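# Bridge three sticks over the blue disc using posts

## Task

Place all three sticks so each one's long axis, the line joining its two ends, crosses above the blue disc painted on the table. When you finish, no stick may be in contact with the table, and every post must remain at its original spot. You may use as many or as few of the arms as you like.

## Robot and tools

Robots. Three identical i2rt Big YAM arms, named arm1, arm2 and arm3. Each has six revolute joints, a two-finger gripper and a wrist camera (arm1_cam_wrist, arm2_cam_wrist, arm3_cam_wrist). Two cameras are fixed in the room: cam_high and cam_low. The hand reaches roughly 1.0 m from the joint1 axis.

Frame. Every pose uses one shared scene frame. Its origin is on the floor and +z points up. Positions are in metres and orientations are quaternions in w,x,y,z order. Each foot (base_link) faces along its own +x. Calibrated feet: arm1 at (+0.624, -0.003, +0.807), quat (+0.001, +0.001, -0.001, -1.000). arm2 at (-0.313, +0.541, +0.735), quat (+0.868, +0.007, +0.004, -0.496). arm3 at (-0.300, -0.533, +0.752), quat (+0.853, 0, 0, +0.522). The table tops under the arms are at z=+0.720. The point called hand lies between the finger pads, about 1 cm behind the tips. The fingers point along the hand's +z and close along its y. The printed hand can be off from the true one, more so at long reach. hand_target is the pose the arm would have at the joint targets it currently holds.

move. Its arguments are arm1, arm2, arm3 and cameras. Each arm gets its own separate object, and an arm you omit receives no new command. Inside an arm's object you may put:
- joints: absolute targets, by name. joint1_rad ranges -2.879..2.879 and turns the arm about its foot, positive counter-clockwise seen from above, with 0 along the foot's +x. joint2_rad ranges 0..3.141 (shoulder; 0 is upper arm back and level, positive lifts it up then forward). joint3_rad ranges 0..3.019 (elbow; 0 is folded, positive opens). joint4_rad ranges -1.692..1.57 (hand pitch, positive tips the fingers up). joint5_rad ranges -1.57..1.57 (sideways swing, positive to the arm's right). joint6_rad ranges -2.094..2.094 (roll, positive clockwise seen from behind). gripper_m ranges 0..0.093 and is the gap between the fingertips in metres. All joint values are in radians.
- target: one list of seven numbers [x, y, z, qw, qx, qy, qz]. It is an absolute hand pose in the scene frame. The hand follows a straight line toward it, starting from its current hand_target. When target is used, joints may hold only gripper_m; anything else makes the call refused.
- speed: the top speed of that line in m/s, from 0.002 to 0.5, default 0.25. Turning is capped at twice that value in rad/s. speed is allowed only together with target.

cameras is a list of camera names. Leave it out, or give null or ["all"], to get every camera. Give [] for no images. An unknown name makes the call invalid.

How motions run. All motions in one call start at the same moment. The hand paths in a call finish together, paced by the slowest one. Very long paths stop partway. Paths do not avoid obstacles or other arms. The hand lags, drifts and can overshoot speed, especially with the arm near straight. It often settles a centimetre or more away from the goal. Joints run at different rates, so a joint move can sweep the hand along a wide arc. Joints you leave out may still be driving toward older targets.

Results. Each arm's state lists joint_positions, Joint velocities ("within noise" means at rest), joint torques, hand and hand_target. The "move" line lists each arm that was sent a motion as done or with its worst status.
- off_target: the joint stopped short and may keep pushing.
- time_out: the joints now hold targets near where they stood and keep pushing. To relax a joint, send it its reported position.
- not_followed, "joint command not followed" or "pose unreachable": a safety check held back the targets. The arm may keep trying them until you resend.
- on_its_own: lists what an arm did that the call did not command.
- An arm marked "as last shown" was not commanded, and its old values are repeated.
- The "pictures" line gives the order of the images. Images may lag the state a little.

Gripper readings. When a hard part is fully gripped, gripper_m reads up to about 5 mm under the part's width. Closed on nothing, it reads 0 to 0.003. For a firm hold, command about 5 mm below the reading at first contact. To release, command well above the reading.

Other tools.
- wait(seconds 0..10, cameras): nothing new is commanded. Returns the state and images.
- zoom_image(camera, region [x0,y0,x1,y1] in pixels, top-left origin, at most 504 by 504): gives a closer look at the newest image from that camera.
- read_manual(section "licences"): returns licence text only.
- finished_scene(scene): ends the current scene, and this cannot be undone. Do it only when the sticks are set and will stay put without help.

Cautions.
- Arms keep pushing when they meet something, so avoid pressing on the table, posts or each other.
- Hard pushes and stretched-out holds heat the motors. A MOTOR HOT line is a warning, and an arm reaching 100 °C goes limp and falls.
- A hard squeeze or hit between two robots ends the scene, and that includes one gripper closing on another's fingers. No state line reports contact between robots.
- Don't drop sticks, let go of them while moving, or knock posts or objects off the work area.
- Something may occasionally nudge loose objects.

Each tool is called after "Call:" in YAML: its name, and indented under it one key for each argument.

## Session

Call:
move:

Call:
zoom_image:
  camera: "cam_high"
  region: [310, 110, 610, 390]

Call:
zoom_image:
  camera: "cam_low"
  region: [240, 200, 660, 350]

Scene clock: 0.00 s.
Joint torques (N m): no reading
Heat: arm1: hottest joint1_rad 30 °C; arm2: hottest joint2_rad 30 °C; arm3: hottest joint2_rad 35 °C.
Joint velocities: within noise
arm1.joint_positions: joint1_rad=-0.126 joint2_rad=+0.554 joint3_rad=+1.440 joint4_rad=-1.328 joint5_rad=-0.212 joint6_rad=-0.024 gripper_m=+0.09396
arm1.joint_status: not commanded
arm1.hand: x=+0.4224 y=-0.0126 z=+1.3852 quat_wxyz=(-0.051, -0.843, -0.014, +0.536) (m; scene frame)
arm1.hand_target: x=+0.4259 y=-0.0130 z=+1.3947 quat_wxyz=(-0.049, -0.836, -0.015, +0.546) (m; scene frame)
arm1.hand_status: not commanded
arm2.joint_positions: joint1_rad=-0.023 joint2_rad=+0.640 joint3_rad=+1.413 joint4_rad=-1.216 joint5_rad=-0.279 joint6_rad=-0.395 gripper_m=+0.09396
arm2.joint_status: not commanded
arm2.hand: x=-0.1503 y=+0.3360 z=+1.3055 quat_wxyz=(-0.471, -0.208, -0.817, +0.258) (m; scene frame)
arm2.hand_target: x=-0.1521 y=+0.3391 z=+1.3197 quat_wxyz=(-0.481, -0.203, -0.810, +0.268) (m; scene frame)
arm2.hand_status: not commanded
arm3.joint_positions: joint1_rad=+0.027 joint2_rad=+0.445 joint3_rad=+1.326 joint4_rad=-1.200 joint5_rad=-0.092 joint6_rad=-0.287 gripper_m=+0.09396
arm3.joint_status: not commanded
arm3.hand: x=-0.2337 y=-0.3580 z=+1.3243 quat_wxyz=(-0.520, +0.546, -0.598, -0.272) (m; scene frame)
arm3.hand_target: x=-0.2353 y=-0.3613 z=+1.3363 quat_wxyz=(-0.530, +0.541, -0.592, -0.276) (m; scene frame)
arm3.hand_status: not commanded
pictures: arm1_cam_wrist, arm2_cam_wrist, arm3_cam_wrist, cam_high, cam_low
Images, in order (width x height): arm1_cam_wrist 672x504, arm2_cam_wrist 672x504, arm3_cam_wrist 672x504, cam_high 896x504, cam_low 896x504.

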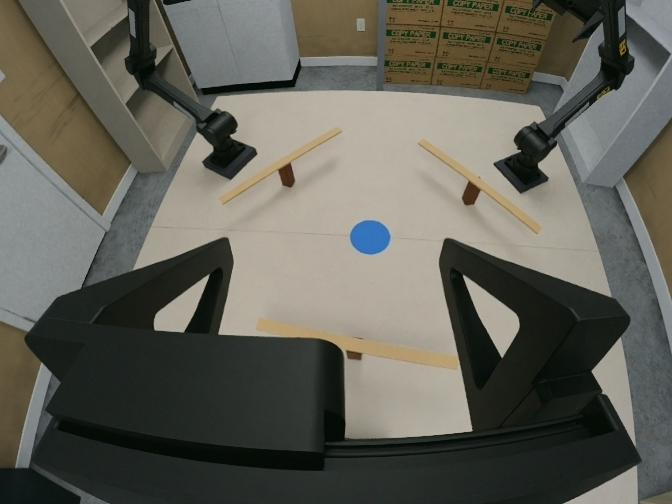

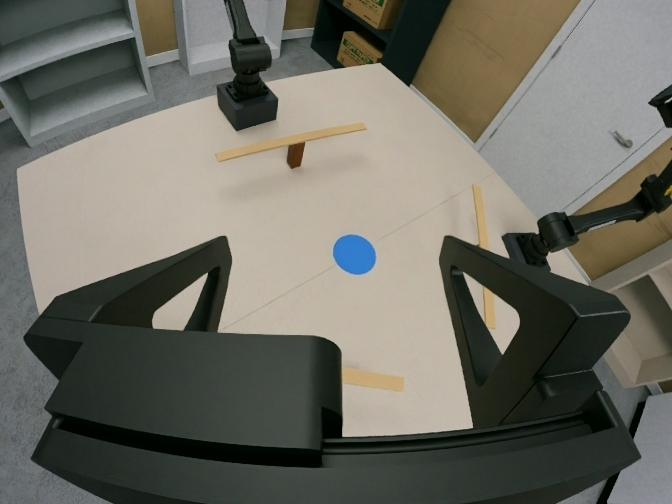

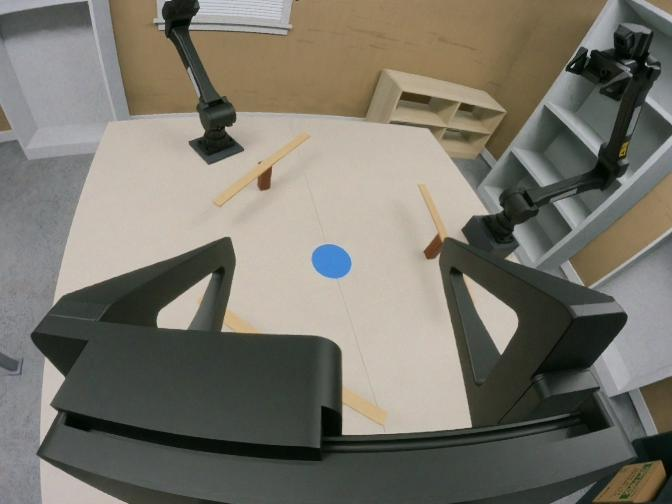

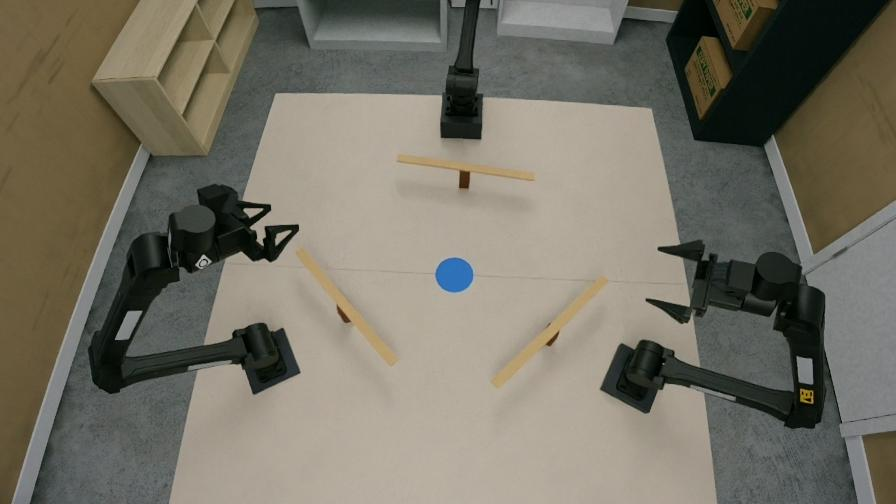

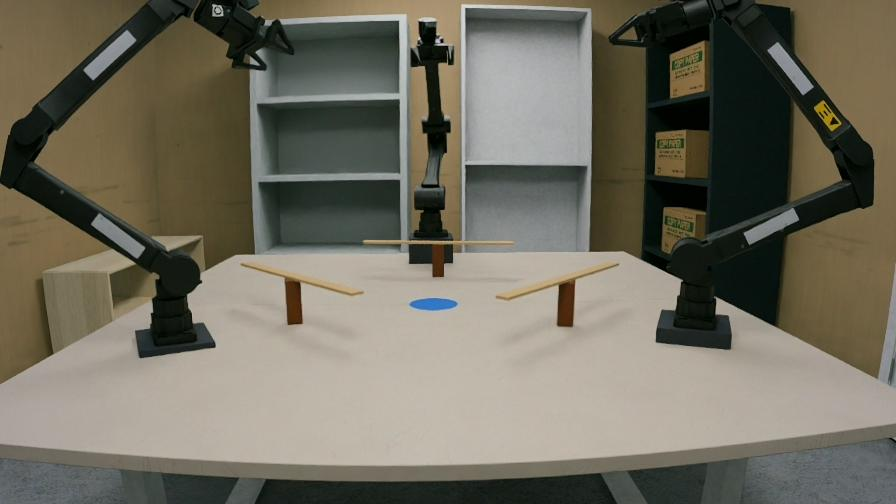

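Scaled by 1.680 from the camera's 896x504 image, which has a finer 1280x720 frame.

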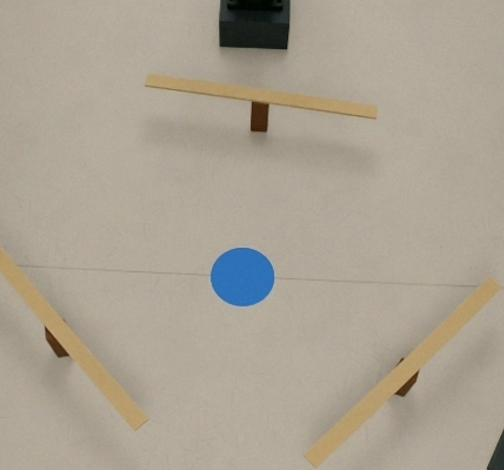

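Scaled by 1.200 from the camera's 896x504 image, which has a finer 1280x720 frame.

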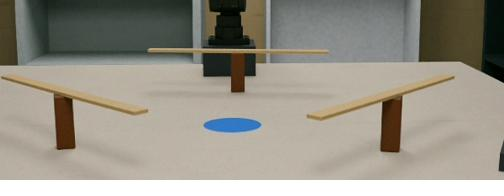

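Call:
move:
  arm1: {"target":[0.342,0.026,0.91,0,0.7547,0.6561,0],"speed":0.4}
  arm2: {"target":[-0.093,0.351,0.91,0,0.9272,0.3746,0],"speed":0.4}
  arm3: {"target":[-0.157,-0.316,0.91,0,0.9205,-0.3907,0],"speed":0.4}

Scene clock: 5.90 s.
Joint torques (N m): arm1=[0.56 -5.77 8.66 0.42 0 -0.12] | arm2=[0.79 -4.6 8.68 0.8 0.07 0.07] | arm3=[-0.79 -6.01 10.3 0.49 0.02 -0.11]
Heat: arm1: hottest joint1_rad 30 °C; arm2: hottest joint2_rad 30 °C; arm3: hottest joint2_rad 35 °C.
move: arm1 done; arm2 done; arm3 done
Joint velocities: within noise
arm1.joint_positions: joint1_rad=-0.104 joint2_rad=+1.162 joint3_rad=+0.753 joint4_rad=-1.169 joint5_rad=+0.000 joint6_rad=-1.520 gripper_m=+0.09397
arm1.joint_status: not commanded
arm1.hand: x=+0.3436 y=+0.0267 z=+0.9113 quat_wxyz=(-0.004, -0.759, -0.651, -0.002) (m; scene frame)
arm1.hand_target: x=+0.3420 y=+0.0259 z=+0.9101 quat_wxyz=(+0.000, -0.755, -0.656, +0.000) (m; scene frame)
arm1.hand_status: done (0.002 m and 0.9 deg from the pose sent, 0.484 m and 99.7 deg at the start)
arm2.joint_positions: joint1_rad=+0.352 joint2_rad=+1.101 joint3_rad=+0.915 joint4_rad=-1.382 joint5_rad=+0.014 joint6_rad=+1.669 gripper_m=+0.09396
arm2.joint_status: not commanded
arm2.hand: x=-0.0934 y=+0.3536 z=+0.9118 quat_wxyz=(+0.003, -0.924, -0.383, +0.002) (m; scene frame)
arm2.hand_target: x=-0.0930 y=+0.3510 z=+0.9100 quat_wxyz=(+0.000, -0.927, -0.375, +0.000) (m; scene frame)
arm2.hand_status: done (0.003 m and 1.1 deg from the pose sent, 0.400 m and 120.1 deg at the start)
arm3.joint_positions: joint1_rad=-0.114 joint2_rad=+1.042 joint3_rad=+0.803 joint4_rad=-1.355 joint5_rad=-0.002 joint6_rad=-1.337 gripper_m=+0.09397
arm3.joint_status: not commanded
arm3.hand: x=-0.1591 y=-0.3213 z=+0.9058 quat_wxyz=(+0.011, +0.917, -0.399, -0.003) (m; scene frame)
arm3.hand_target: x=-0.1571 y=-0.3160 z=+0.9100 quat_wxyz=(+0.000, +0.921, -0.391, +0.000) (m; scene frame)
arm3.hand_status: done (0.007 m and 1.7 deg from the pose sent, 0.423 m and 85.2 deg at the start)
pictures: arm1_cam_wrist, arm2_cam_wrist, arm3_cam_wrist, cam_high, cam_low
Images, in order (width x height): arm1_cam_wrist 672x504, arm2_cam_wrist 672x504, arm3_cam_wrist 672x504, cam_high 896x504, cam_low 896x504.

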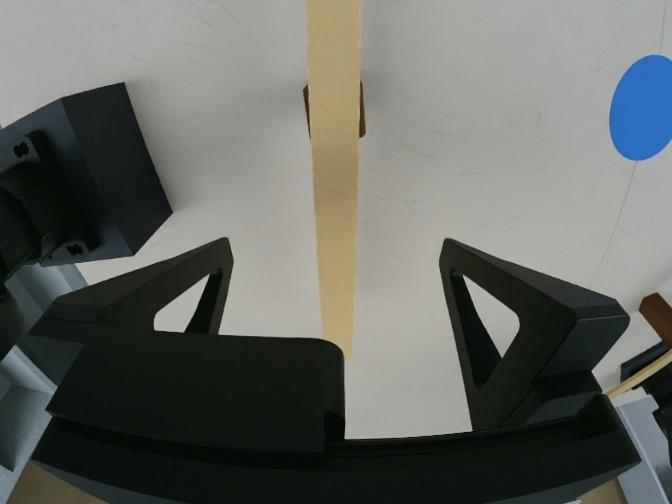

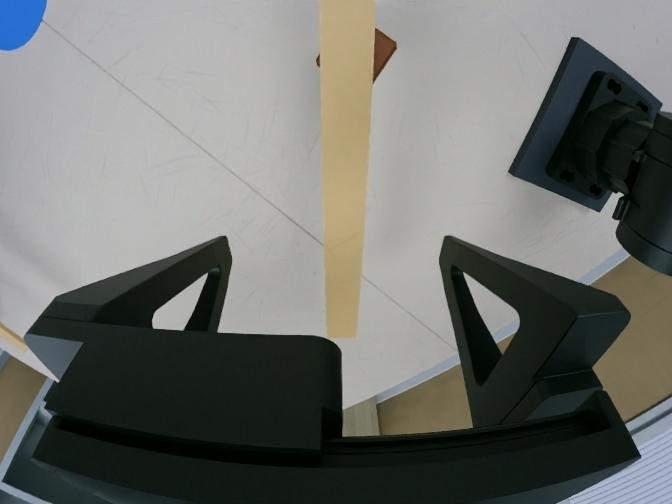

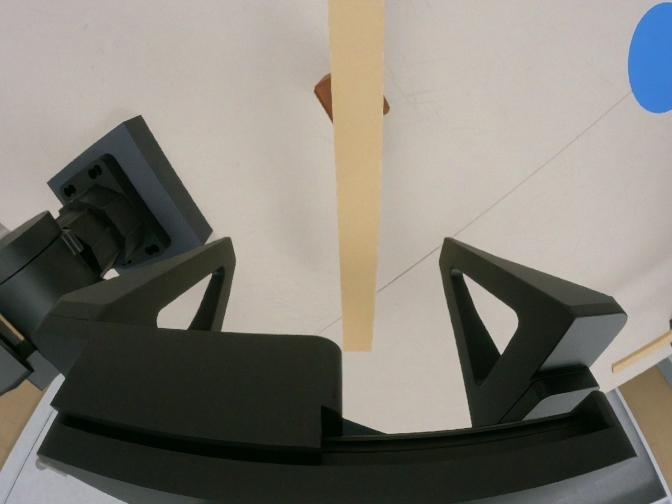

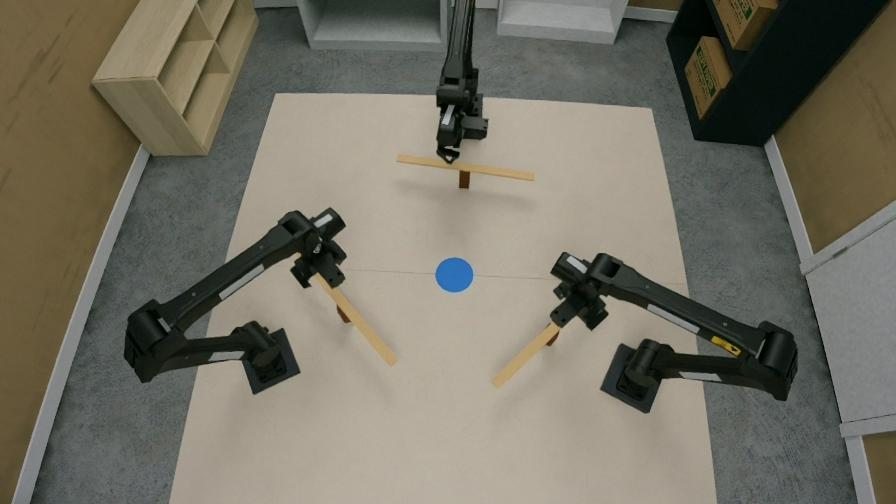

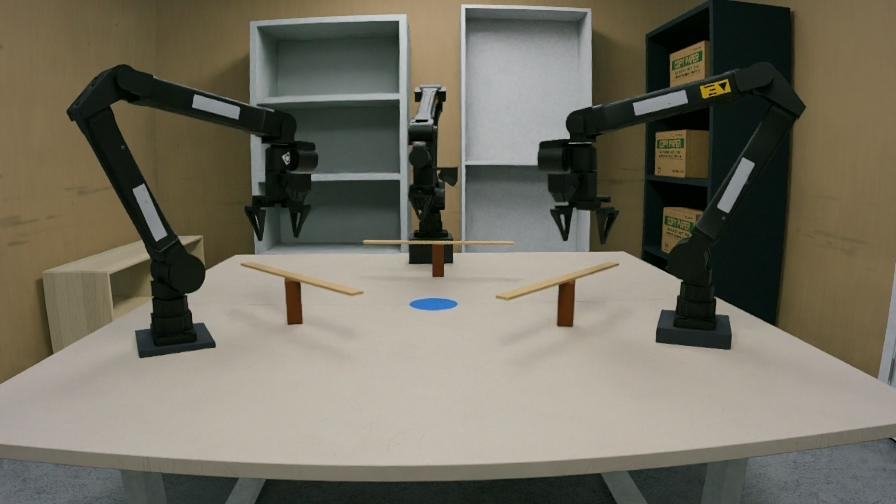

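Call:
move:
  arm1: {"target":[0.346,0.027,0.822,0,0.749,0.6626,0],"speed":0.2,"joints":{"gripper_m":0.06}}
  arm2: {"target":[-0.115,0.338,0.824,0,0.9272,0.3746,0],"speed":0.2,"joints":{"gripper_m":0.06}}
  arm3: {"target":[-0.146,-0.309,0.826,0,0.9288,-0.3705,0],"speed":0.2,"joints":{"gripper_m":0.06}}
  cameras: ["arm1_cam_wrist","arm2_cam_wrist","arm3_cam_wrist","cam_low"]

Scene clock: 9.57 s.
Joint torques (N m): arm1=[-0.09 -6.42 7.27 0.53 -0.03 -0.06] | arm2=[0.79 -4.6 8.17 0.83 0.07 -0.02] | arm3=[-1.96 -7.18 9.5 0.53 -0.02 -0.12]
Heat: arm1: hottest joint1_rad 30 °C; arm2: hottest joint2_rad 30 °C; arm3: hottest joint2_rad 35 °C.
move: arm1 done; arm2 done; arm3 done
Joint velocities: within noise
arm1.joint_positions: joint1_rad=-0.104 joint2_rad=+1.311 joint3_rad=+0.601 joint4_rad=-0.867 joint5_rad=+0.000 joint6_rad=-1.544 gripper_m=+0.06011
arm1.joint_status: all done
arm1.hand: x=+0.3478 y=+0.0261 z=+0.8231 quat_wxyz=(-0.004, -0.751, -0.660, -0.002) (m; scene frame)
arm1.hand_target: x=+0.3460 y=+0.0269 z=+0.8221 quat_wxyz=(+0.000, -0.749, -0.663, +0.000) (m; scene frame)
arm1.hand_status: done (0.002 m and 0.7 deg from the pose sent, 0.089 m and 1.8 deg at the start)
arm2.joint_positions: joint1_rad=+0.262 joint2_rad=+1.163 joint3_rad=+0.722 joint4_rad=-1.126 joint5_rad=+0.014 joint6_rad=+1.601 gripper_m=+0.06013
arm2.joint_status: all done
arm2.hand: x=-0.1156 y=+0.3410 z=+0.8254 quat_wxyz=(+0.003, -0.928, -0.373, +0.002) (m; scene frame)
arm2.hand_target: x=-0.1150 y=+0.3379 z=+0.8241 quat_wxyz=(+0.000, -0.927, -0.374, +0.000) (m; scene frame)
arm2.hand_status: done (0.003 m and 0.5 deg from the pose sent, 0.092 m and 1.1 deg at the start)
arm3.joint_positions: joint1_rad=-0.120 joint2_rad=+1.174 joint3_rad=+0.659 joint4_rad=-1.078 joint5_rad=-0.001 joint6_rad=-1.399 gripper_m=+0.06009
arm3.joint_status: all done
arm3.hand: x=-0.1518 y=-0.3136 z=+0.8225 quat_wxyz=(+0.010, +0.928, -0.373, -0.003) (m; scene frame)
arm3.hand_target: x=-0.1460 y=-0.3091 z=+0.8261 quat_wxyz=(+0.000, +0.929, -0.371, +0.000) (m; scene frame)
arm3.hand_status: done (0.008 m and 1.3 deg from the pose sent, 0.082 m and 3.8 deg at the start)
pictures: arm1_cam_wrist, arm2_cam_wrist, arm3_cam_wrist, cam_low
Images, in order (width x height): arm1_cam_wrist 672x504, arm2_cam_wrist 672x504, arm3_cam_wrist 672x504, cam_low 896x504.

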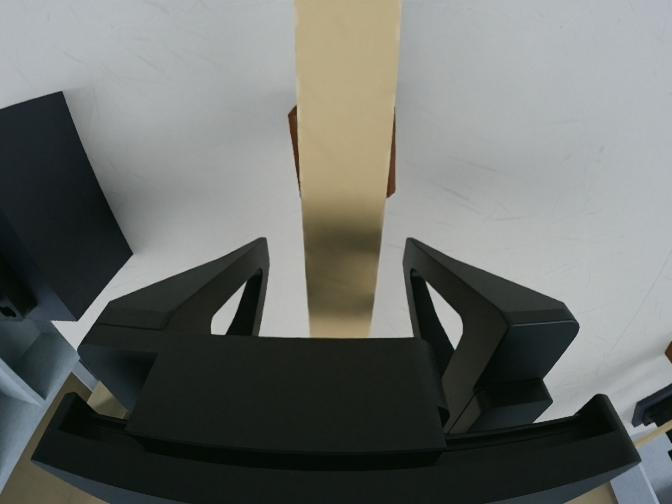

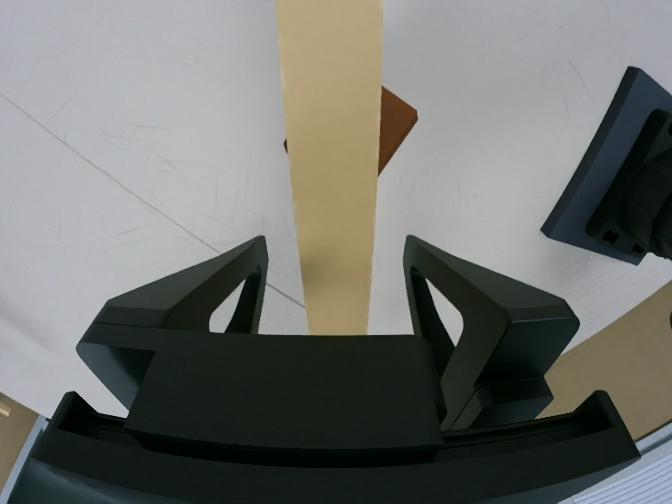

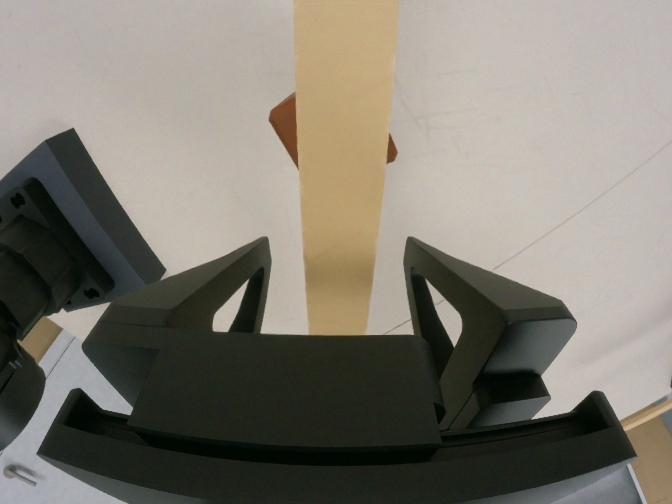

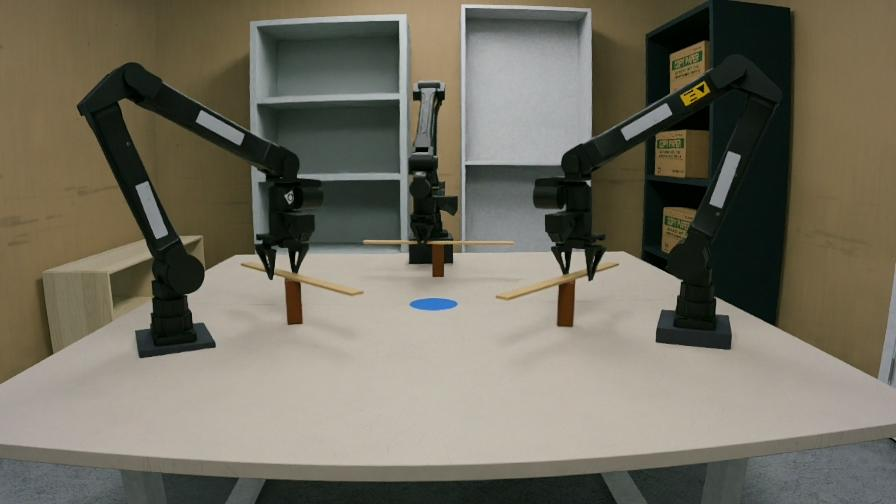

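Call:
move:
  arm1: {"joints":{"gripper_m":0.015}}
  arm2: {"joints":{"gripper_m":0.015}}
  arm3: {"joints":{"gripper_m":0.015}}
  cameras: []

Call:
move:
  arm1: {"target":[0.346,0.027,0.915,0,0.749,0.6626,0],"speed":0.2}
  arm2: {"target":[-0.115,0.338,0.925,0,0.9272,0.3746,0],"speed":0.2}
  arm3: {"target":[-0.146,-0.309,0.915,0,0.9288,-0.3705,0],"speed":0.2}

Call:
zoom_image:
  camera: "cam_low"
  region: [240, 200, 660, 350]

Call:
zoom_image:
  camera: "cam_high"
  region: [310, 110, 610, 390]

Scene clock: 10.93 s.
Joint torques (N m): arm1=[1.38 -6.53 7.42 0.51 -0.07 -0.08] | arm2=[0.79 -4.6 8.16 0.79 0.08 -0.07] | arm3=[-1.9 -7.06 9.35 0.5 -0.01 -0.11]
Heat: arm1: hottest joint1_rad 30 °C; arm2: hottest joint2_rad 30 °C; arm3: hottest joint2_rad 35 °C.
move: arm1 off_target; arm2 off_target; arm3 off_target
Joint velocities: within noise
arm1.joint_positions: joint1_rad=-0.104 joint2_rad=+1.311 joint3_rad=+0.601 joint4_rad=-0.866 joint5_rad=+0.000 joint6_rad=-1.545 gripper_m=+0.02800
arm1.joint_status: gripper_m off_target (ended at +0.02803, target +0.01500)
arm1.hand: x=+0.3476 y=+0.0261 z=+0.8231 quat_wxyz=(-0.004, -0.751, -0.661, -0.002) (m; scene frame)
arm1.hand_target: x=+0.3460 y=+0.0270 z=+0.8221 quat_wxyz=(+0.000, -0.749, -0.663, +0.000) (m; scene frame)
arm1.hand_status: not commanded
arm2.joint_positions: joint1_rad=+0.262 joint2_rad=+1.163 joint3_rad=+0.722 joint4_rad=-1.126 joint5_rad=+0.014 joint6_rad=+1.600 gripper_m=+0.02717
arm2.joint_status: gripper_m off_target (ended at +0.02720, target +0.01500)
arm2.hand: x=-0.1155 y=+0.3408 z=+0.8254 quat_wxyz=(+0.003, -0.928, -0.374, +0.002) (m; scene frame)
arm2.hand_target: x=-0.1150 y=+0.3380 z=+0.8241 quat_wxyz=(+0.000, -0.927, -0.374, +0.000) (m; scene frame)
arm2.hand_status: not commanded
arm3.joint_positions: joint1_rad=-0.120 joint2_rad=+1.174 joint3_rad=+0.659 joint4_rad=-1.078 joint5_rad=+0.000 joint6_rad=-1.402 gripper_m=+0.02714
arm3.joint_status: gripper_m off_target (ended at +0.02717, target +0.01500)
arm3.hand: x=-0.1517 y=-0.3135 z=+0.8225 quat_wxyz=(+0.010, +0.928, -0.372, -0.003) (m; scene frame)
arm3.hand_target: x=-0.1461 y=-0.3092 z=+0.8261 quat_wxyz=(+0.000, +0.929, -0.371, +0.000) (m; scene frame)
arm3.hand_status: not commanded
pictures: none
No camera images: "cameras" was empty.

Scene clock: 12.10 s.
Joint torques (N m): arm1=[0.21 -5.42 12.29 -0.5 0.01 -0.05] | arm2=[1.2 -4.6 13.16 -0.31 0.12 -0.03] | arm3=[-1.67 -6.71 13.04 -0.21 -0.07 -0.09]
Heat: arm1: hottest joint1_rad 30 °C; arm2: hottest joint2_rad 30 °C; arm3: hottest joint2_rad 35 °C.
move: arm1 off_target; arm2 off_target; arm3 off_target
Joint velocities: within noise
arm1.joint_positions: joint1_rad=-0.104 joint2_rad=+1.142 joint3_rad=+0.708 joint4_rad=-1.162 joint5_rad=+0.000 joint6_rad=-1.545 gripper_m=+0.02800
arm1.joint_status: not commanded
arm1.hand: x=+0.3594 y=+0.0252 z=+0.9010 quat_wxyz=(-0.011, -0.751, -0.661, -0.009) (m; scene frame)
arm1.hand_target: x=+0.3463 y=+0.0269 z=+0.9149 quat_wxyz=(+0.000, -0.749, -0.663, +0.000) (m; scene frame)
arm1.hand_status: off_target (0.019 m and 1.6 deg from the pose sent, 0.092 m and 0.6 deg at the start)
arm2.joint_positions: joint1_rad=+0.262 joint2_rad=+1.074 joint3_rad=+0.875 joint4_rad=-1.406 joint5_rad=+0.012 joint6_rad=+1.599 gripper_m=+0.02717
arm2.joint_status: not commanded
arm2.hand: x=-0.1248 y=+0.3490 z=+0.9041 quat_wxyz=(+0.021, -0.927, -0.374, +0.009) (m; scene frame)
arm2.hand_target: x=-0.1156 y=+0.3386 z=+0.9247 quat_wxyz=(+0.000, -0.927, -0.375, +0.000) (m; scene frame)
arm2.hand_status: off_target (0.026 m and 2.6 deg from the pose sent, 0.100 m and 0.4 deg at the start)
arm3.joint_positions: joint1_rad=-0.120 joint2_rad=+1.076 joint3_rad=+0.805 joint4_rad=-1.338 joint5_rad=+0.001 joint6_rad=-1.402 gripper_m=+0.02714
arm3.joint_status: not commanded
arm3.hand: x=-0.1543 y=-0.3178 z=+0.8985 quat_wxyz=(+0.018, +0.928, -0.372, -0.004) (m; scene frame)
arm3.hand_target: x=-0.1463 y=-0.3094 z=+0.9148 quat_wxyz=(+0.000, +0.929, -0.371, +0.000) (m; scene frame)
arm3.hand_status: off_target (0.020 m and 2.2 deg from the pose sent, 0.093 m and 1.2 deg at the start)
pictures: arm1_cam_wrist, arm2_cam_wrist, arm3_cam_wrist, cam_high, cam_low
Images, in order (width x height): arm1_cam_wrist 672x504, arm2_cam_wrist 672x504, arm3_cam_wrist 672x504, cam_high 896x504, cam_low 896x504.

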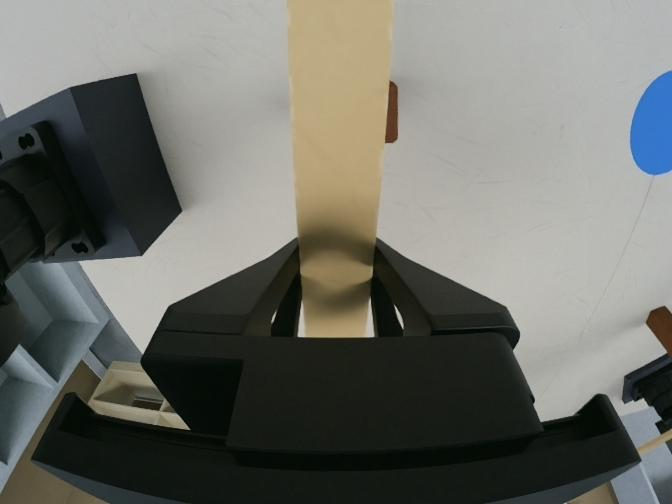

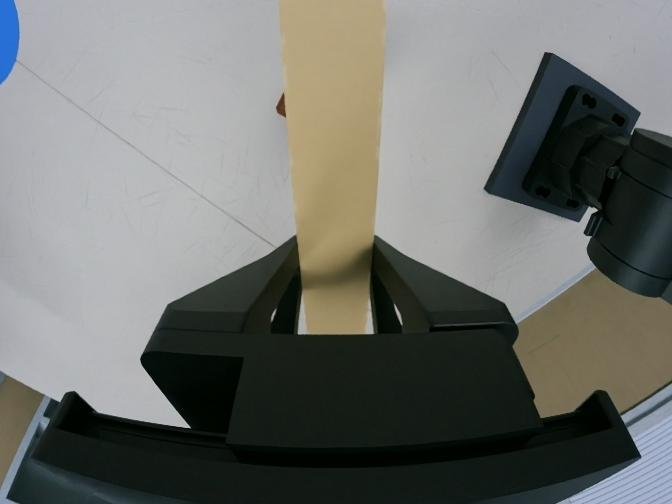

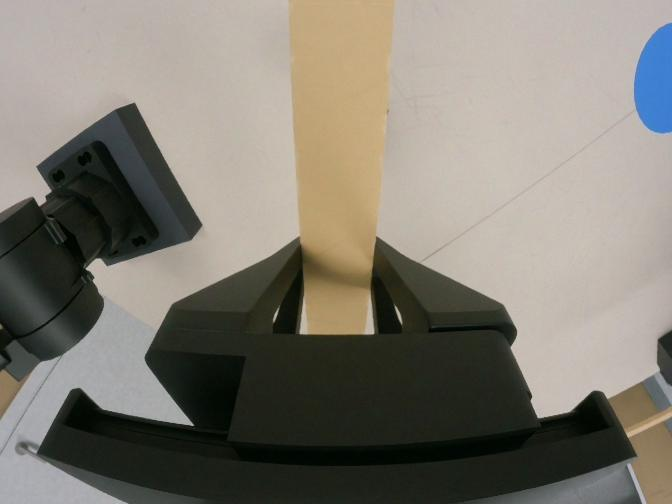

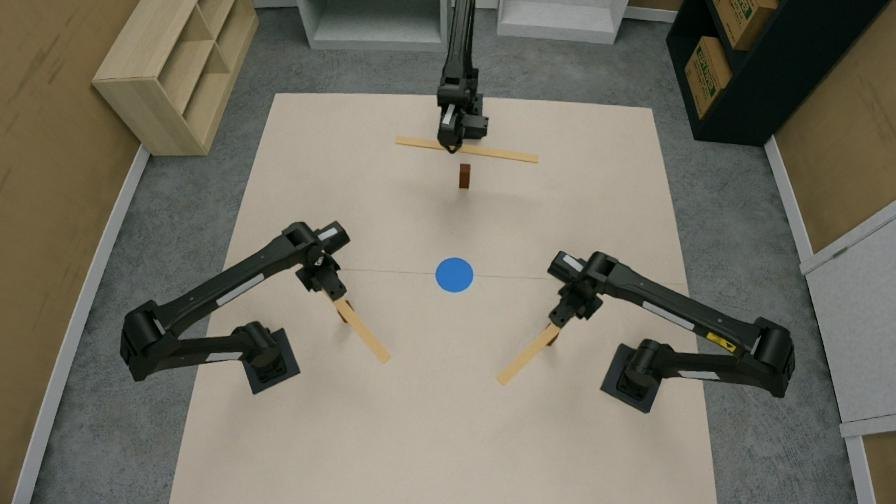

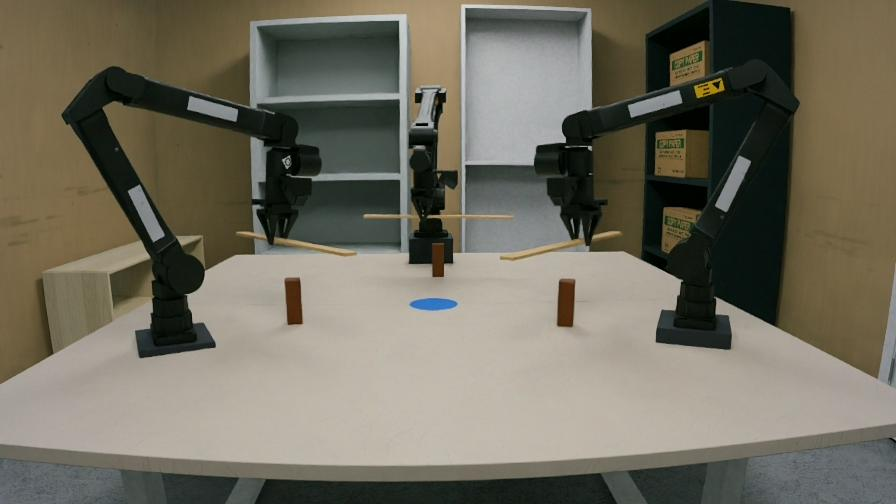

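Scaled by 1.200 from the camera's 896x504 image, which has a finer 1280x720 frame.

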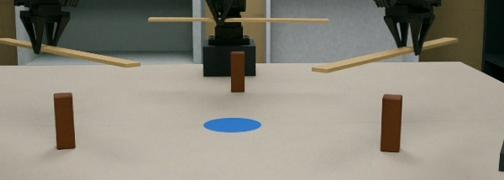

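Scaled by 1.680 from the camera's 896x504 image, which has a finer 1280x720 frame.

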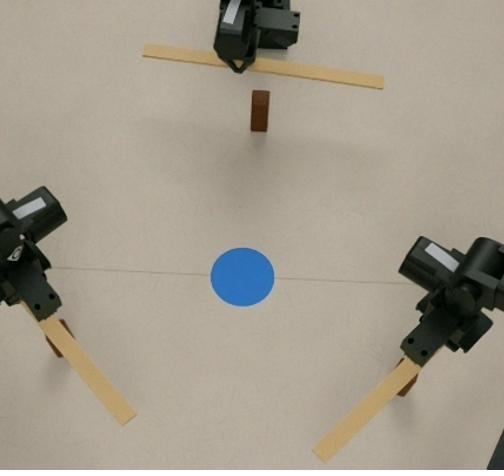

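Call:
move:
  arm1: {"target":[0.175,-0.100,0.908,0.0022,0.9876,0.0138,-0.1564],"speed":0.35}
  arm2: {"target":[0.008,0.198,0.910,0.1362,0.4857,0.8601,-0.0769],"speed":0.35}
  cameras: []

Call:
move:
  arm3: {"target":[-0.168,-0.094,0.906,0.1371,-0.4759,0.8655,0.0754],"speed":0.35}
  cameras: ["cam_high","cam_low"]

Call:
zoom_image:
  camera: "cam_high"
  region: [310, 110, 610, 390]

Scene clock: 20.20 s.
Joint torques (N m): arm1=[1.08 -8.94 13.6 1.28 0.2 -0.01] | arm2=[0.67 -8.35 14.75 1.47 0.06 -0.07] | arm3=[-1.79 -7 13.07 -0.18 -0.07 -0.08]
Heat: arm1: hottest joint1_rad 30 °C; arm2: hottest joint2_rad 30 °C; arm3: hottest joint2_rad 35 °C.
move: arm1 off_target; arm2 off_target
Joint velocities: within noise
arm1.joint_positions: joint1_rad=+0.234 joint2_rad=+1.440 joint3_rad=+0.918 joint4_rad=-0.797 joint5_rad=+0.065 joint6_rad=+0.194 gripper_m=+0.02798
arm1.joint_status: not commanded
arm1.hand: x=+0.2008 y=-0.0921 z=+0.8909 quat_wxyz=(+0.003, -0.992, -0.017, +0.129) (m; scene frame)
arm1.hand_target: x=+0.1766 y=-0.0997 z=+0.9087 quat_wxyz=(-0.002, -0.988, -0.014, +0.156) (m; scene frame)
arm1.hand_status: off_target (0.032 m and 3.3 deg from the pose sent, 0.223 m and 83.0 deg at the start)
arm2.joint_positions: joint1_rad=+0.269 joint2_rad=+1.376 joint3_rad=+1.053 joint4_rad=-1.009 joint5_rad=+0.090 joint6_rad=+0.244 gripper_m=+0.02712
arm2.joint_status: not commanded
arm2.hand: x=-0.0117 y=+0.2233 z=+0.8829 quat_wxyz=(-0.099, -0.487, -0.865, +0.067) (m; scene frame)
arm2.hand_target: x=+0.0061 y=+0.1998 z=+0.9109 quat_wxyz=(-0.136, -0.486, -0.860, +0.077) (m; scene frame)
arm2.hand_status: off_target (0.042 m and 4.4 deg from the pose sent, 0.201 m and 79.3 deg at the start)
arm3: as last shown
pictures: none
No camera images: "cameras" was empty.

Scene clock: 23.20 s.
Joint torques (N m): arm1=[0.62 -9 13.38 1.14 0.13 0.07] | arm2=[0.67 -8.29 14.78 1.46 0.06 -0.09] | arm3=[-0.85 -11.99 14.45 1.07 0.23 0.09]
Heat: arm1: hottest joint3_rad 31 °C; arm2: hottest joint2_rad 30 °C; arm3: hottest joint2_rad 35 °C.
move: arm3 off_target
Joint velocities: within noise
arm1, arm2: as last shown
arm1.joint_positions: joint1_rad=+0.234 joint2_rad=+1.440 joint3_rad=+0.918 joint4_rad=-0.797 joint5_rad=+0.065 joint6_rad=+0.195 gripper_m=+0.02798
arm1.hand: x=+0.2008 y=-0.0921 z=+0.8909 quat_wxyz=(+0.003, -0.992, -0.016, +0.129) (m; scene frame)
arm2.joint_positions: joint1_rad=+0.269 joint2_rad=+1.376 joint3_rad=+1.053 joint4_rad=-1.009 joint5_rad=+0.090 joint6_rad=+0.243 gripper_m=+0.02712
arm3.joint_positions: joint1_rad=+0.212 joint2_rad=+1.390 joint3_rad=+1.010 joint4_rad=-0.950 joint5_rad=+0.091 joint6_rad=+0.282 gripper_m=+0.02711
arm3.joint_status: not commanded
arm3.hand: x=-0.1726 y=-0.1178 z=+0.8859 quat_wxyz=(-0.117, +0.483, -0.866, -0.054) (m; scene frame)
arm3.hand_target: x=-0.1685 y=-0.0954 z=+0.9066 quat_wxyz=(-0.137, +0.476, -0.865, -0.076) (m; scene frame)
arm3.hand_status: off_target (0.031 m and 3.5 deg from the pose sent, 0.224 m and 80.9 deg at the start)
pictures: cam_high, cam_low
Images, in order (width x height): cam_high 896x504, cam_low 896x504.

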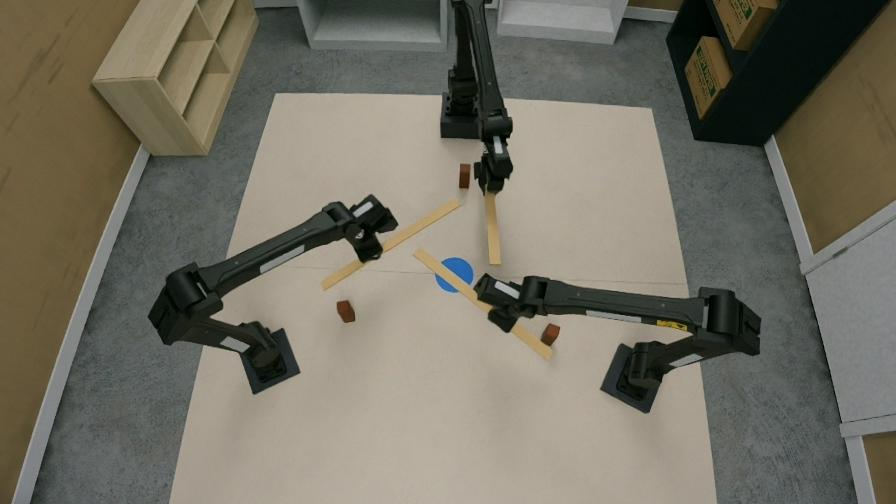

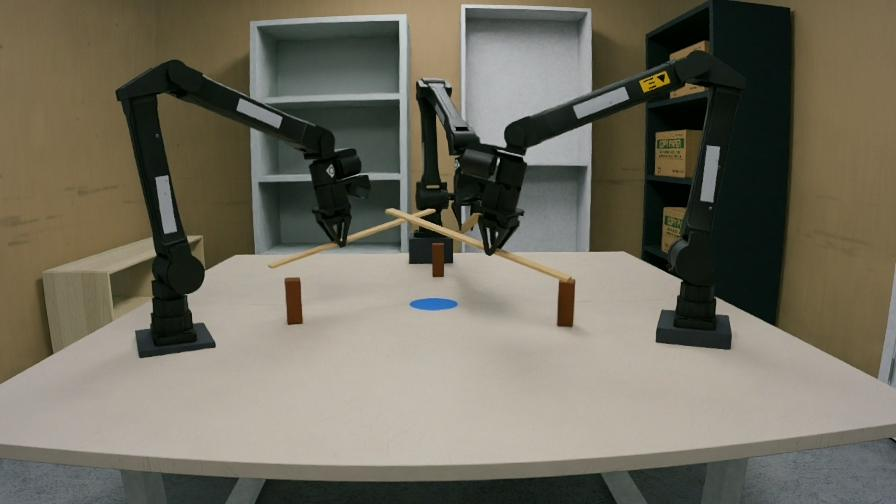

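Scaled by 1.680 from the camera's 896x504 image, which has a finer 1280x720 frame.

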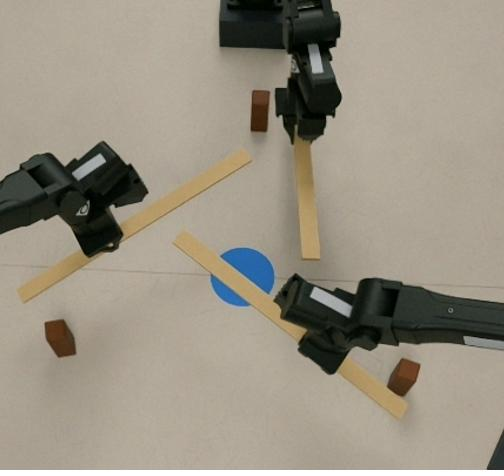

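Call:
move:
  arm1: {"target":[0.173,-0.022,0.907,0.0022,0.9876,0.0138,-0.1564],"speed":0.12}
  arm2: {"target":[-0.064,0.154,0.911,0.1362,0.4857,0.8601,-0.0769],"speed":0.12}
  arm3: {"target":[-0.100,-0.136,0.906,0.1371,-0.4759,0.8655,0.0754],"speed":0.12}
  cameras: ["arm1_cam_wrist","cam_high","cam_low"]

Call:
zoom_image:
  camera: "cam_high"
  region: [310, 110, 610, 390]

Call:
zoom_image:
  camera: "cam_low"
  region: [240, 190, 660, 350]

Scene clock: 25.53 s.
Joint torques (N m): arm1=[0.15 -10.7 11.26 1.35 -0.01 -0.08] | arm2=[0.91 -10.4 12.7 1.4 -0.04 -0.09] | arm3=[-1.9 -14.92 10.84 1.35 0.07 -0.11]
Heat: arm1: hottest joint3_rad 31 °C; arm2: hottest joint2_rad 30 °C; arm3: hottest joint2_rad 35 °C.
move: arm1 off_target; arm2 off_target; arm3 off_target
Joint velocities: within noise
arm1.joint_positions: joint1_rad=+0.053 joint2_rad=+1.440 joint3_rad=+0.918 joint4_rad=-0.786 joint5_rad=+0.009 joint6_rad=+0.024 gripper_m=+0.02798
arm1.joint_status: not commanded
arm1.hand: x=+0.1893 y=-0.0243 z=+0.8911 quat_wxyz=(-0.002, -0.991, -0.015, +0.131) (m; scene frame)
arm1.hand_target: x=+0.1737 y=-0.0220 z=+0.9073 quat_wxyz=(-0.002, -0.988, -0.014, +0.156) (m; scene frame)
arm1.hand_status: off_target (0.023 m and 3.0 deg from the pose sent, 0.077 m and 3.3 deg at the start)
arm2.joint_positions: joint1_rad=+0.061 joint2_rad=+1.373 joint3_rad=+1.053 joint4_rad=-1.000 joint5_rad=+0.025 joint6_rad=+0.049 gripper_m=+0.02712
arm2.joint_status: not commanded
arm2.hand: x=-0.0728 y=+0.1722 z=+0.8835 quat_wxyz=(-0.103, -0.490, -0.864, +0.060) (m; scene frame)
arm2.hand_target: x=-0.0648 y=+0.1552 z=+0.9114 quat_wxyz=(-0.136, -0.486, -0.860, +0.077) (m; scene frame)
arm2.hand_status: off_target (0.034 m and 4.4 deg from the pose sent, 0.091 m and 4.4 deg at the start)
arm3.joint_positions: joint1_rad=+0.026 joint2_rad=+1.384 joint3_rad=+1.009 joint4_rad=-0.941 joint5_rad=+0.035 joint6_rad=+0.120 gripper_m=+0.02711
arm3.joint_status: not commanded
arm3.hand: x=-0.1058 y=-0.1427 z=+0.8879 quat_wxyz=(-0.114, +0.475, -0.870, -0.060) (m; scene frame)
arm3.hand_target: x=-0.1002 y=-0.1364 z=+0.9060 quat_wxyz=(-0.137, +0.476, -0.866, -0.075) (m; scene frame)
arm3.hand_status: off_target (0.020 m and 3.3 deg from the pose sent, 0.077 m and 3.5 deg at the start)
pictures: arm1_cam_wrist, cam_high, cam_low
Images, in order (width x height): arm1_cam_wrist 672x504, cam_high 896x504, cam_low 896x504.

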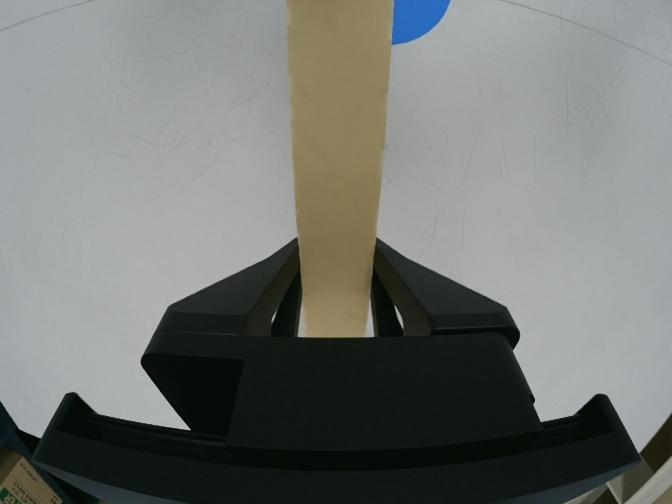

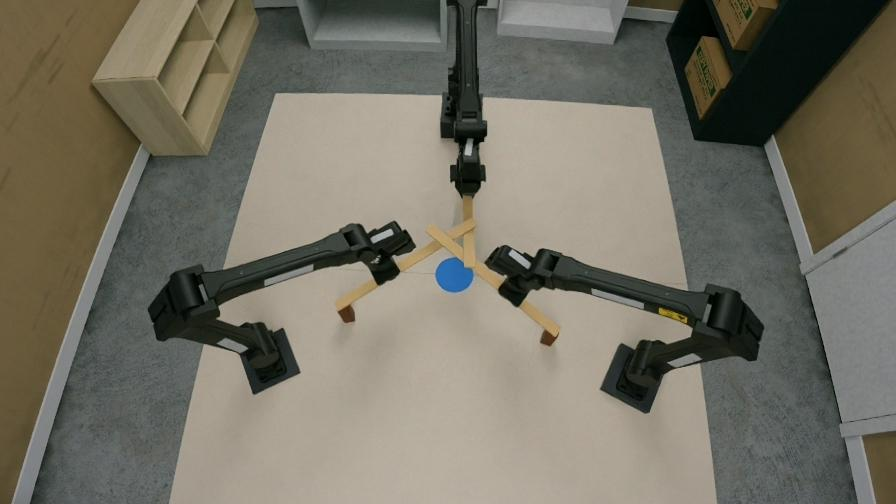

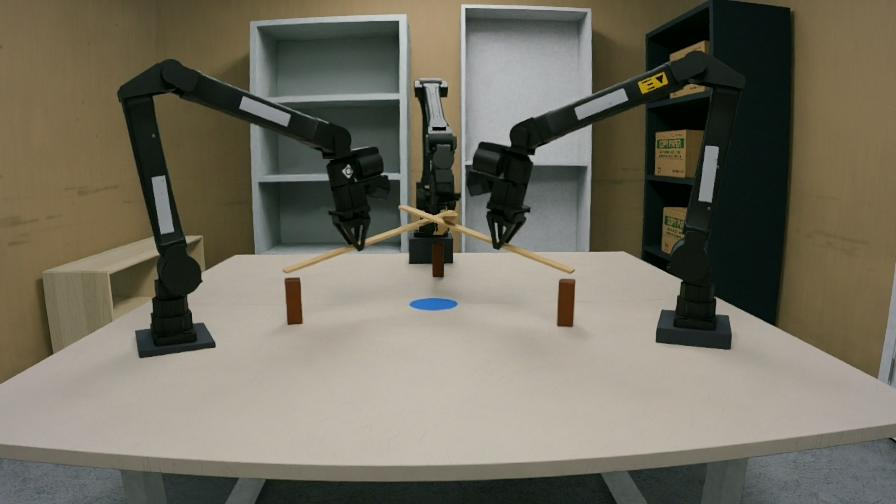

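Scaled by 1.680 from the camera's 896x504 image, which has a finer 1280x720 frame.

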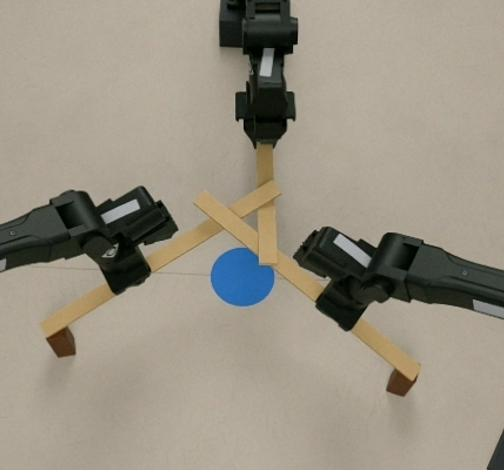

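Scaled by 1.200 from the camera's 896x504 image, which has a finer 1280x720 frame.

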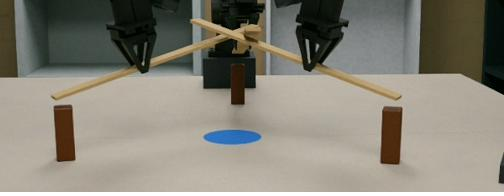

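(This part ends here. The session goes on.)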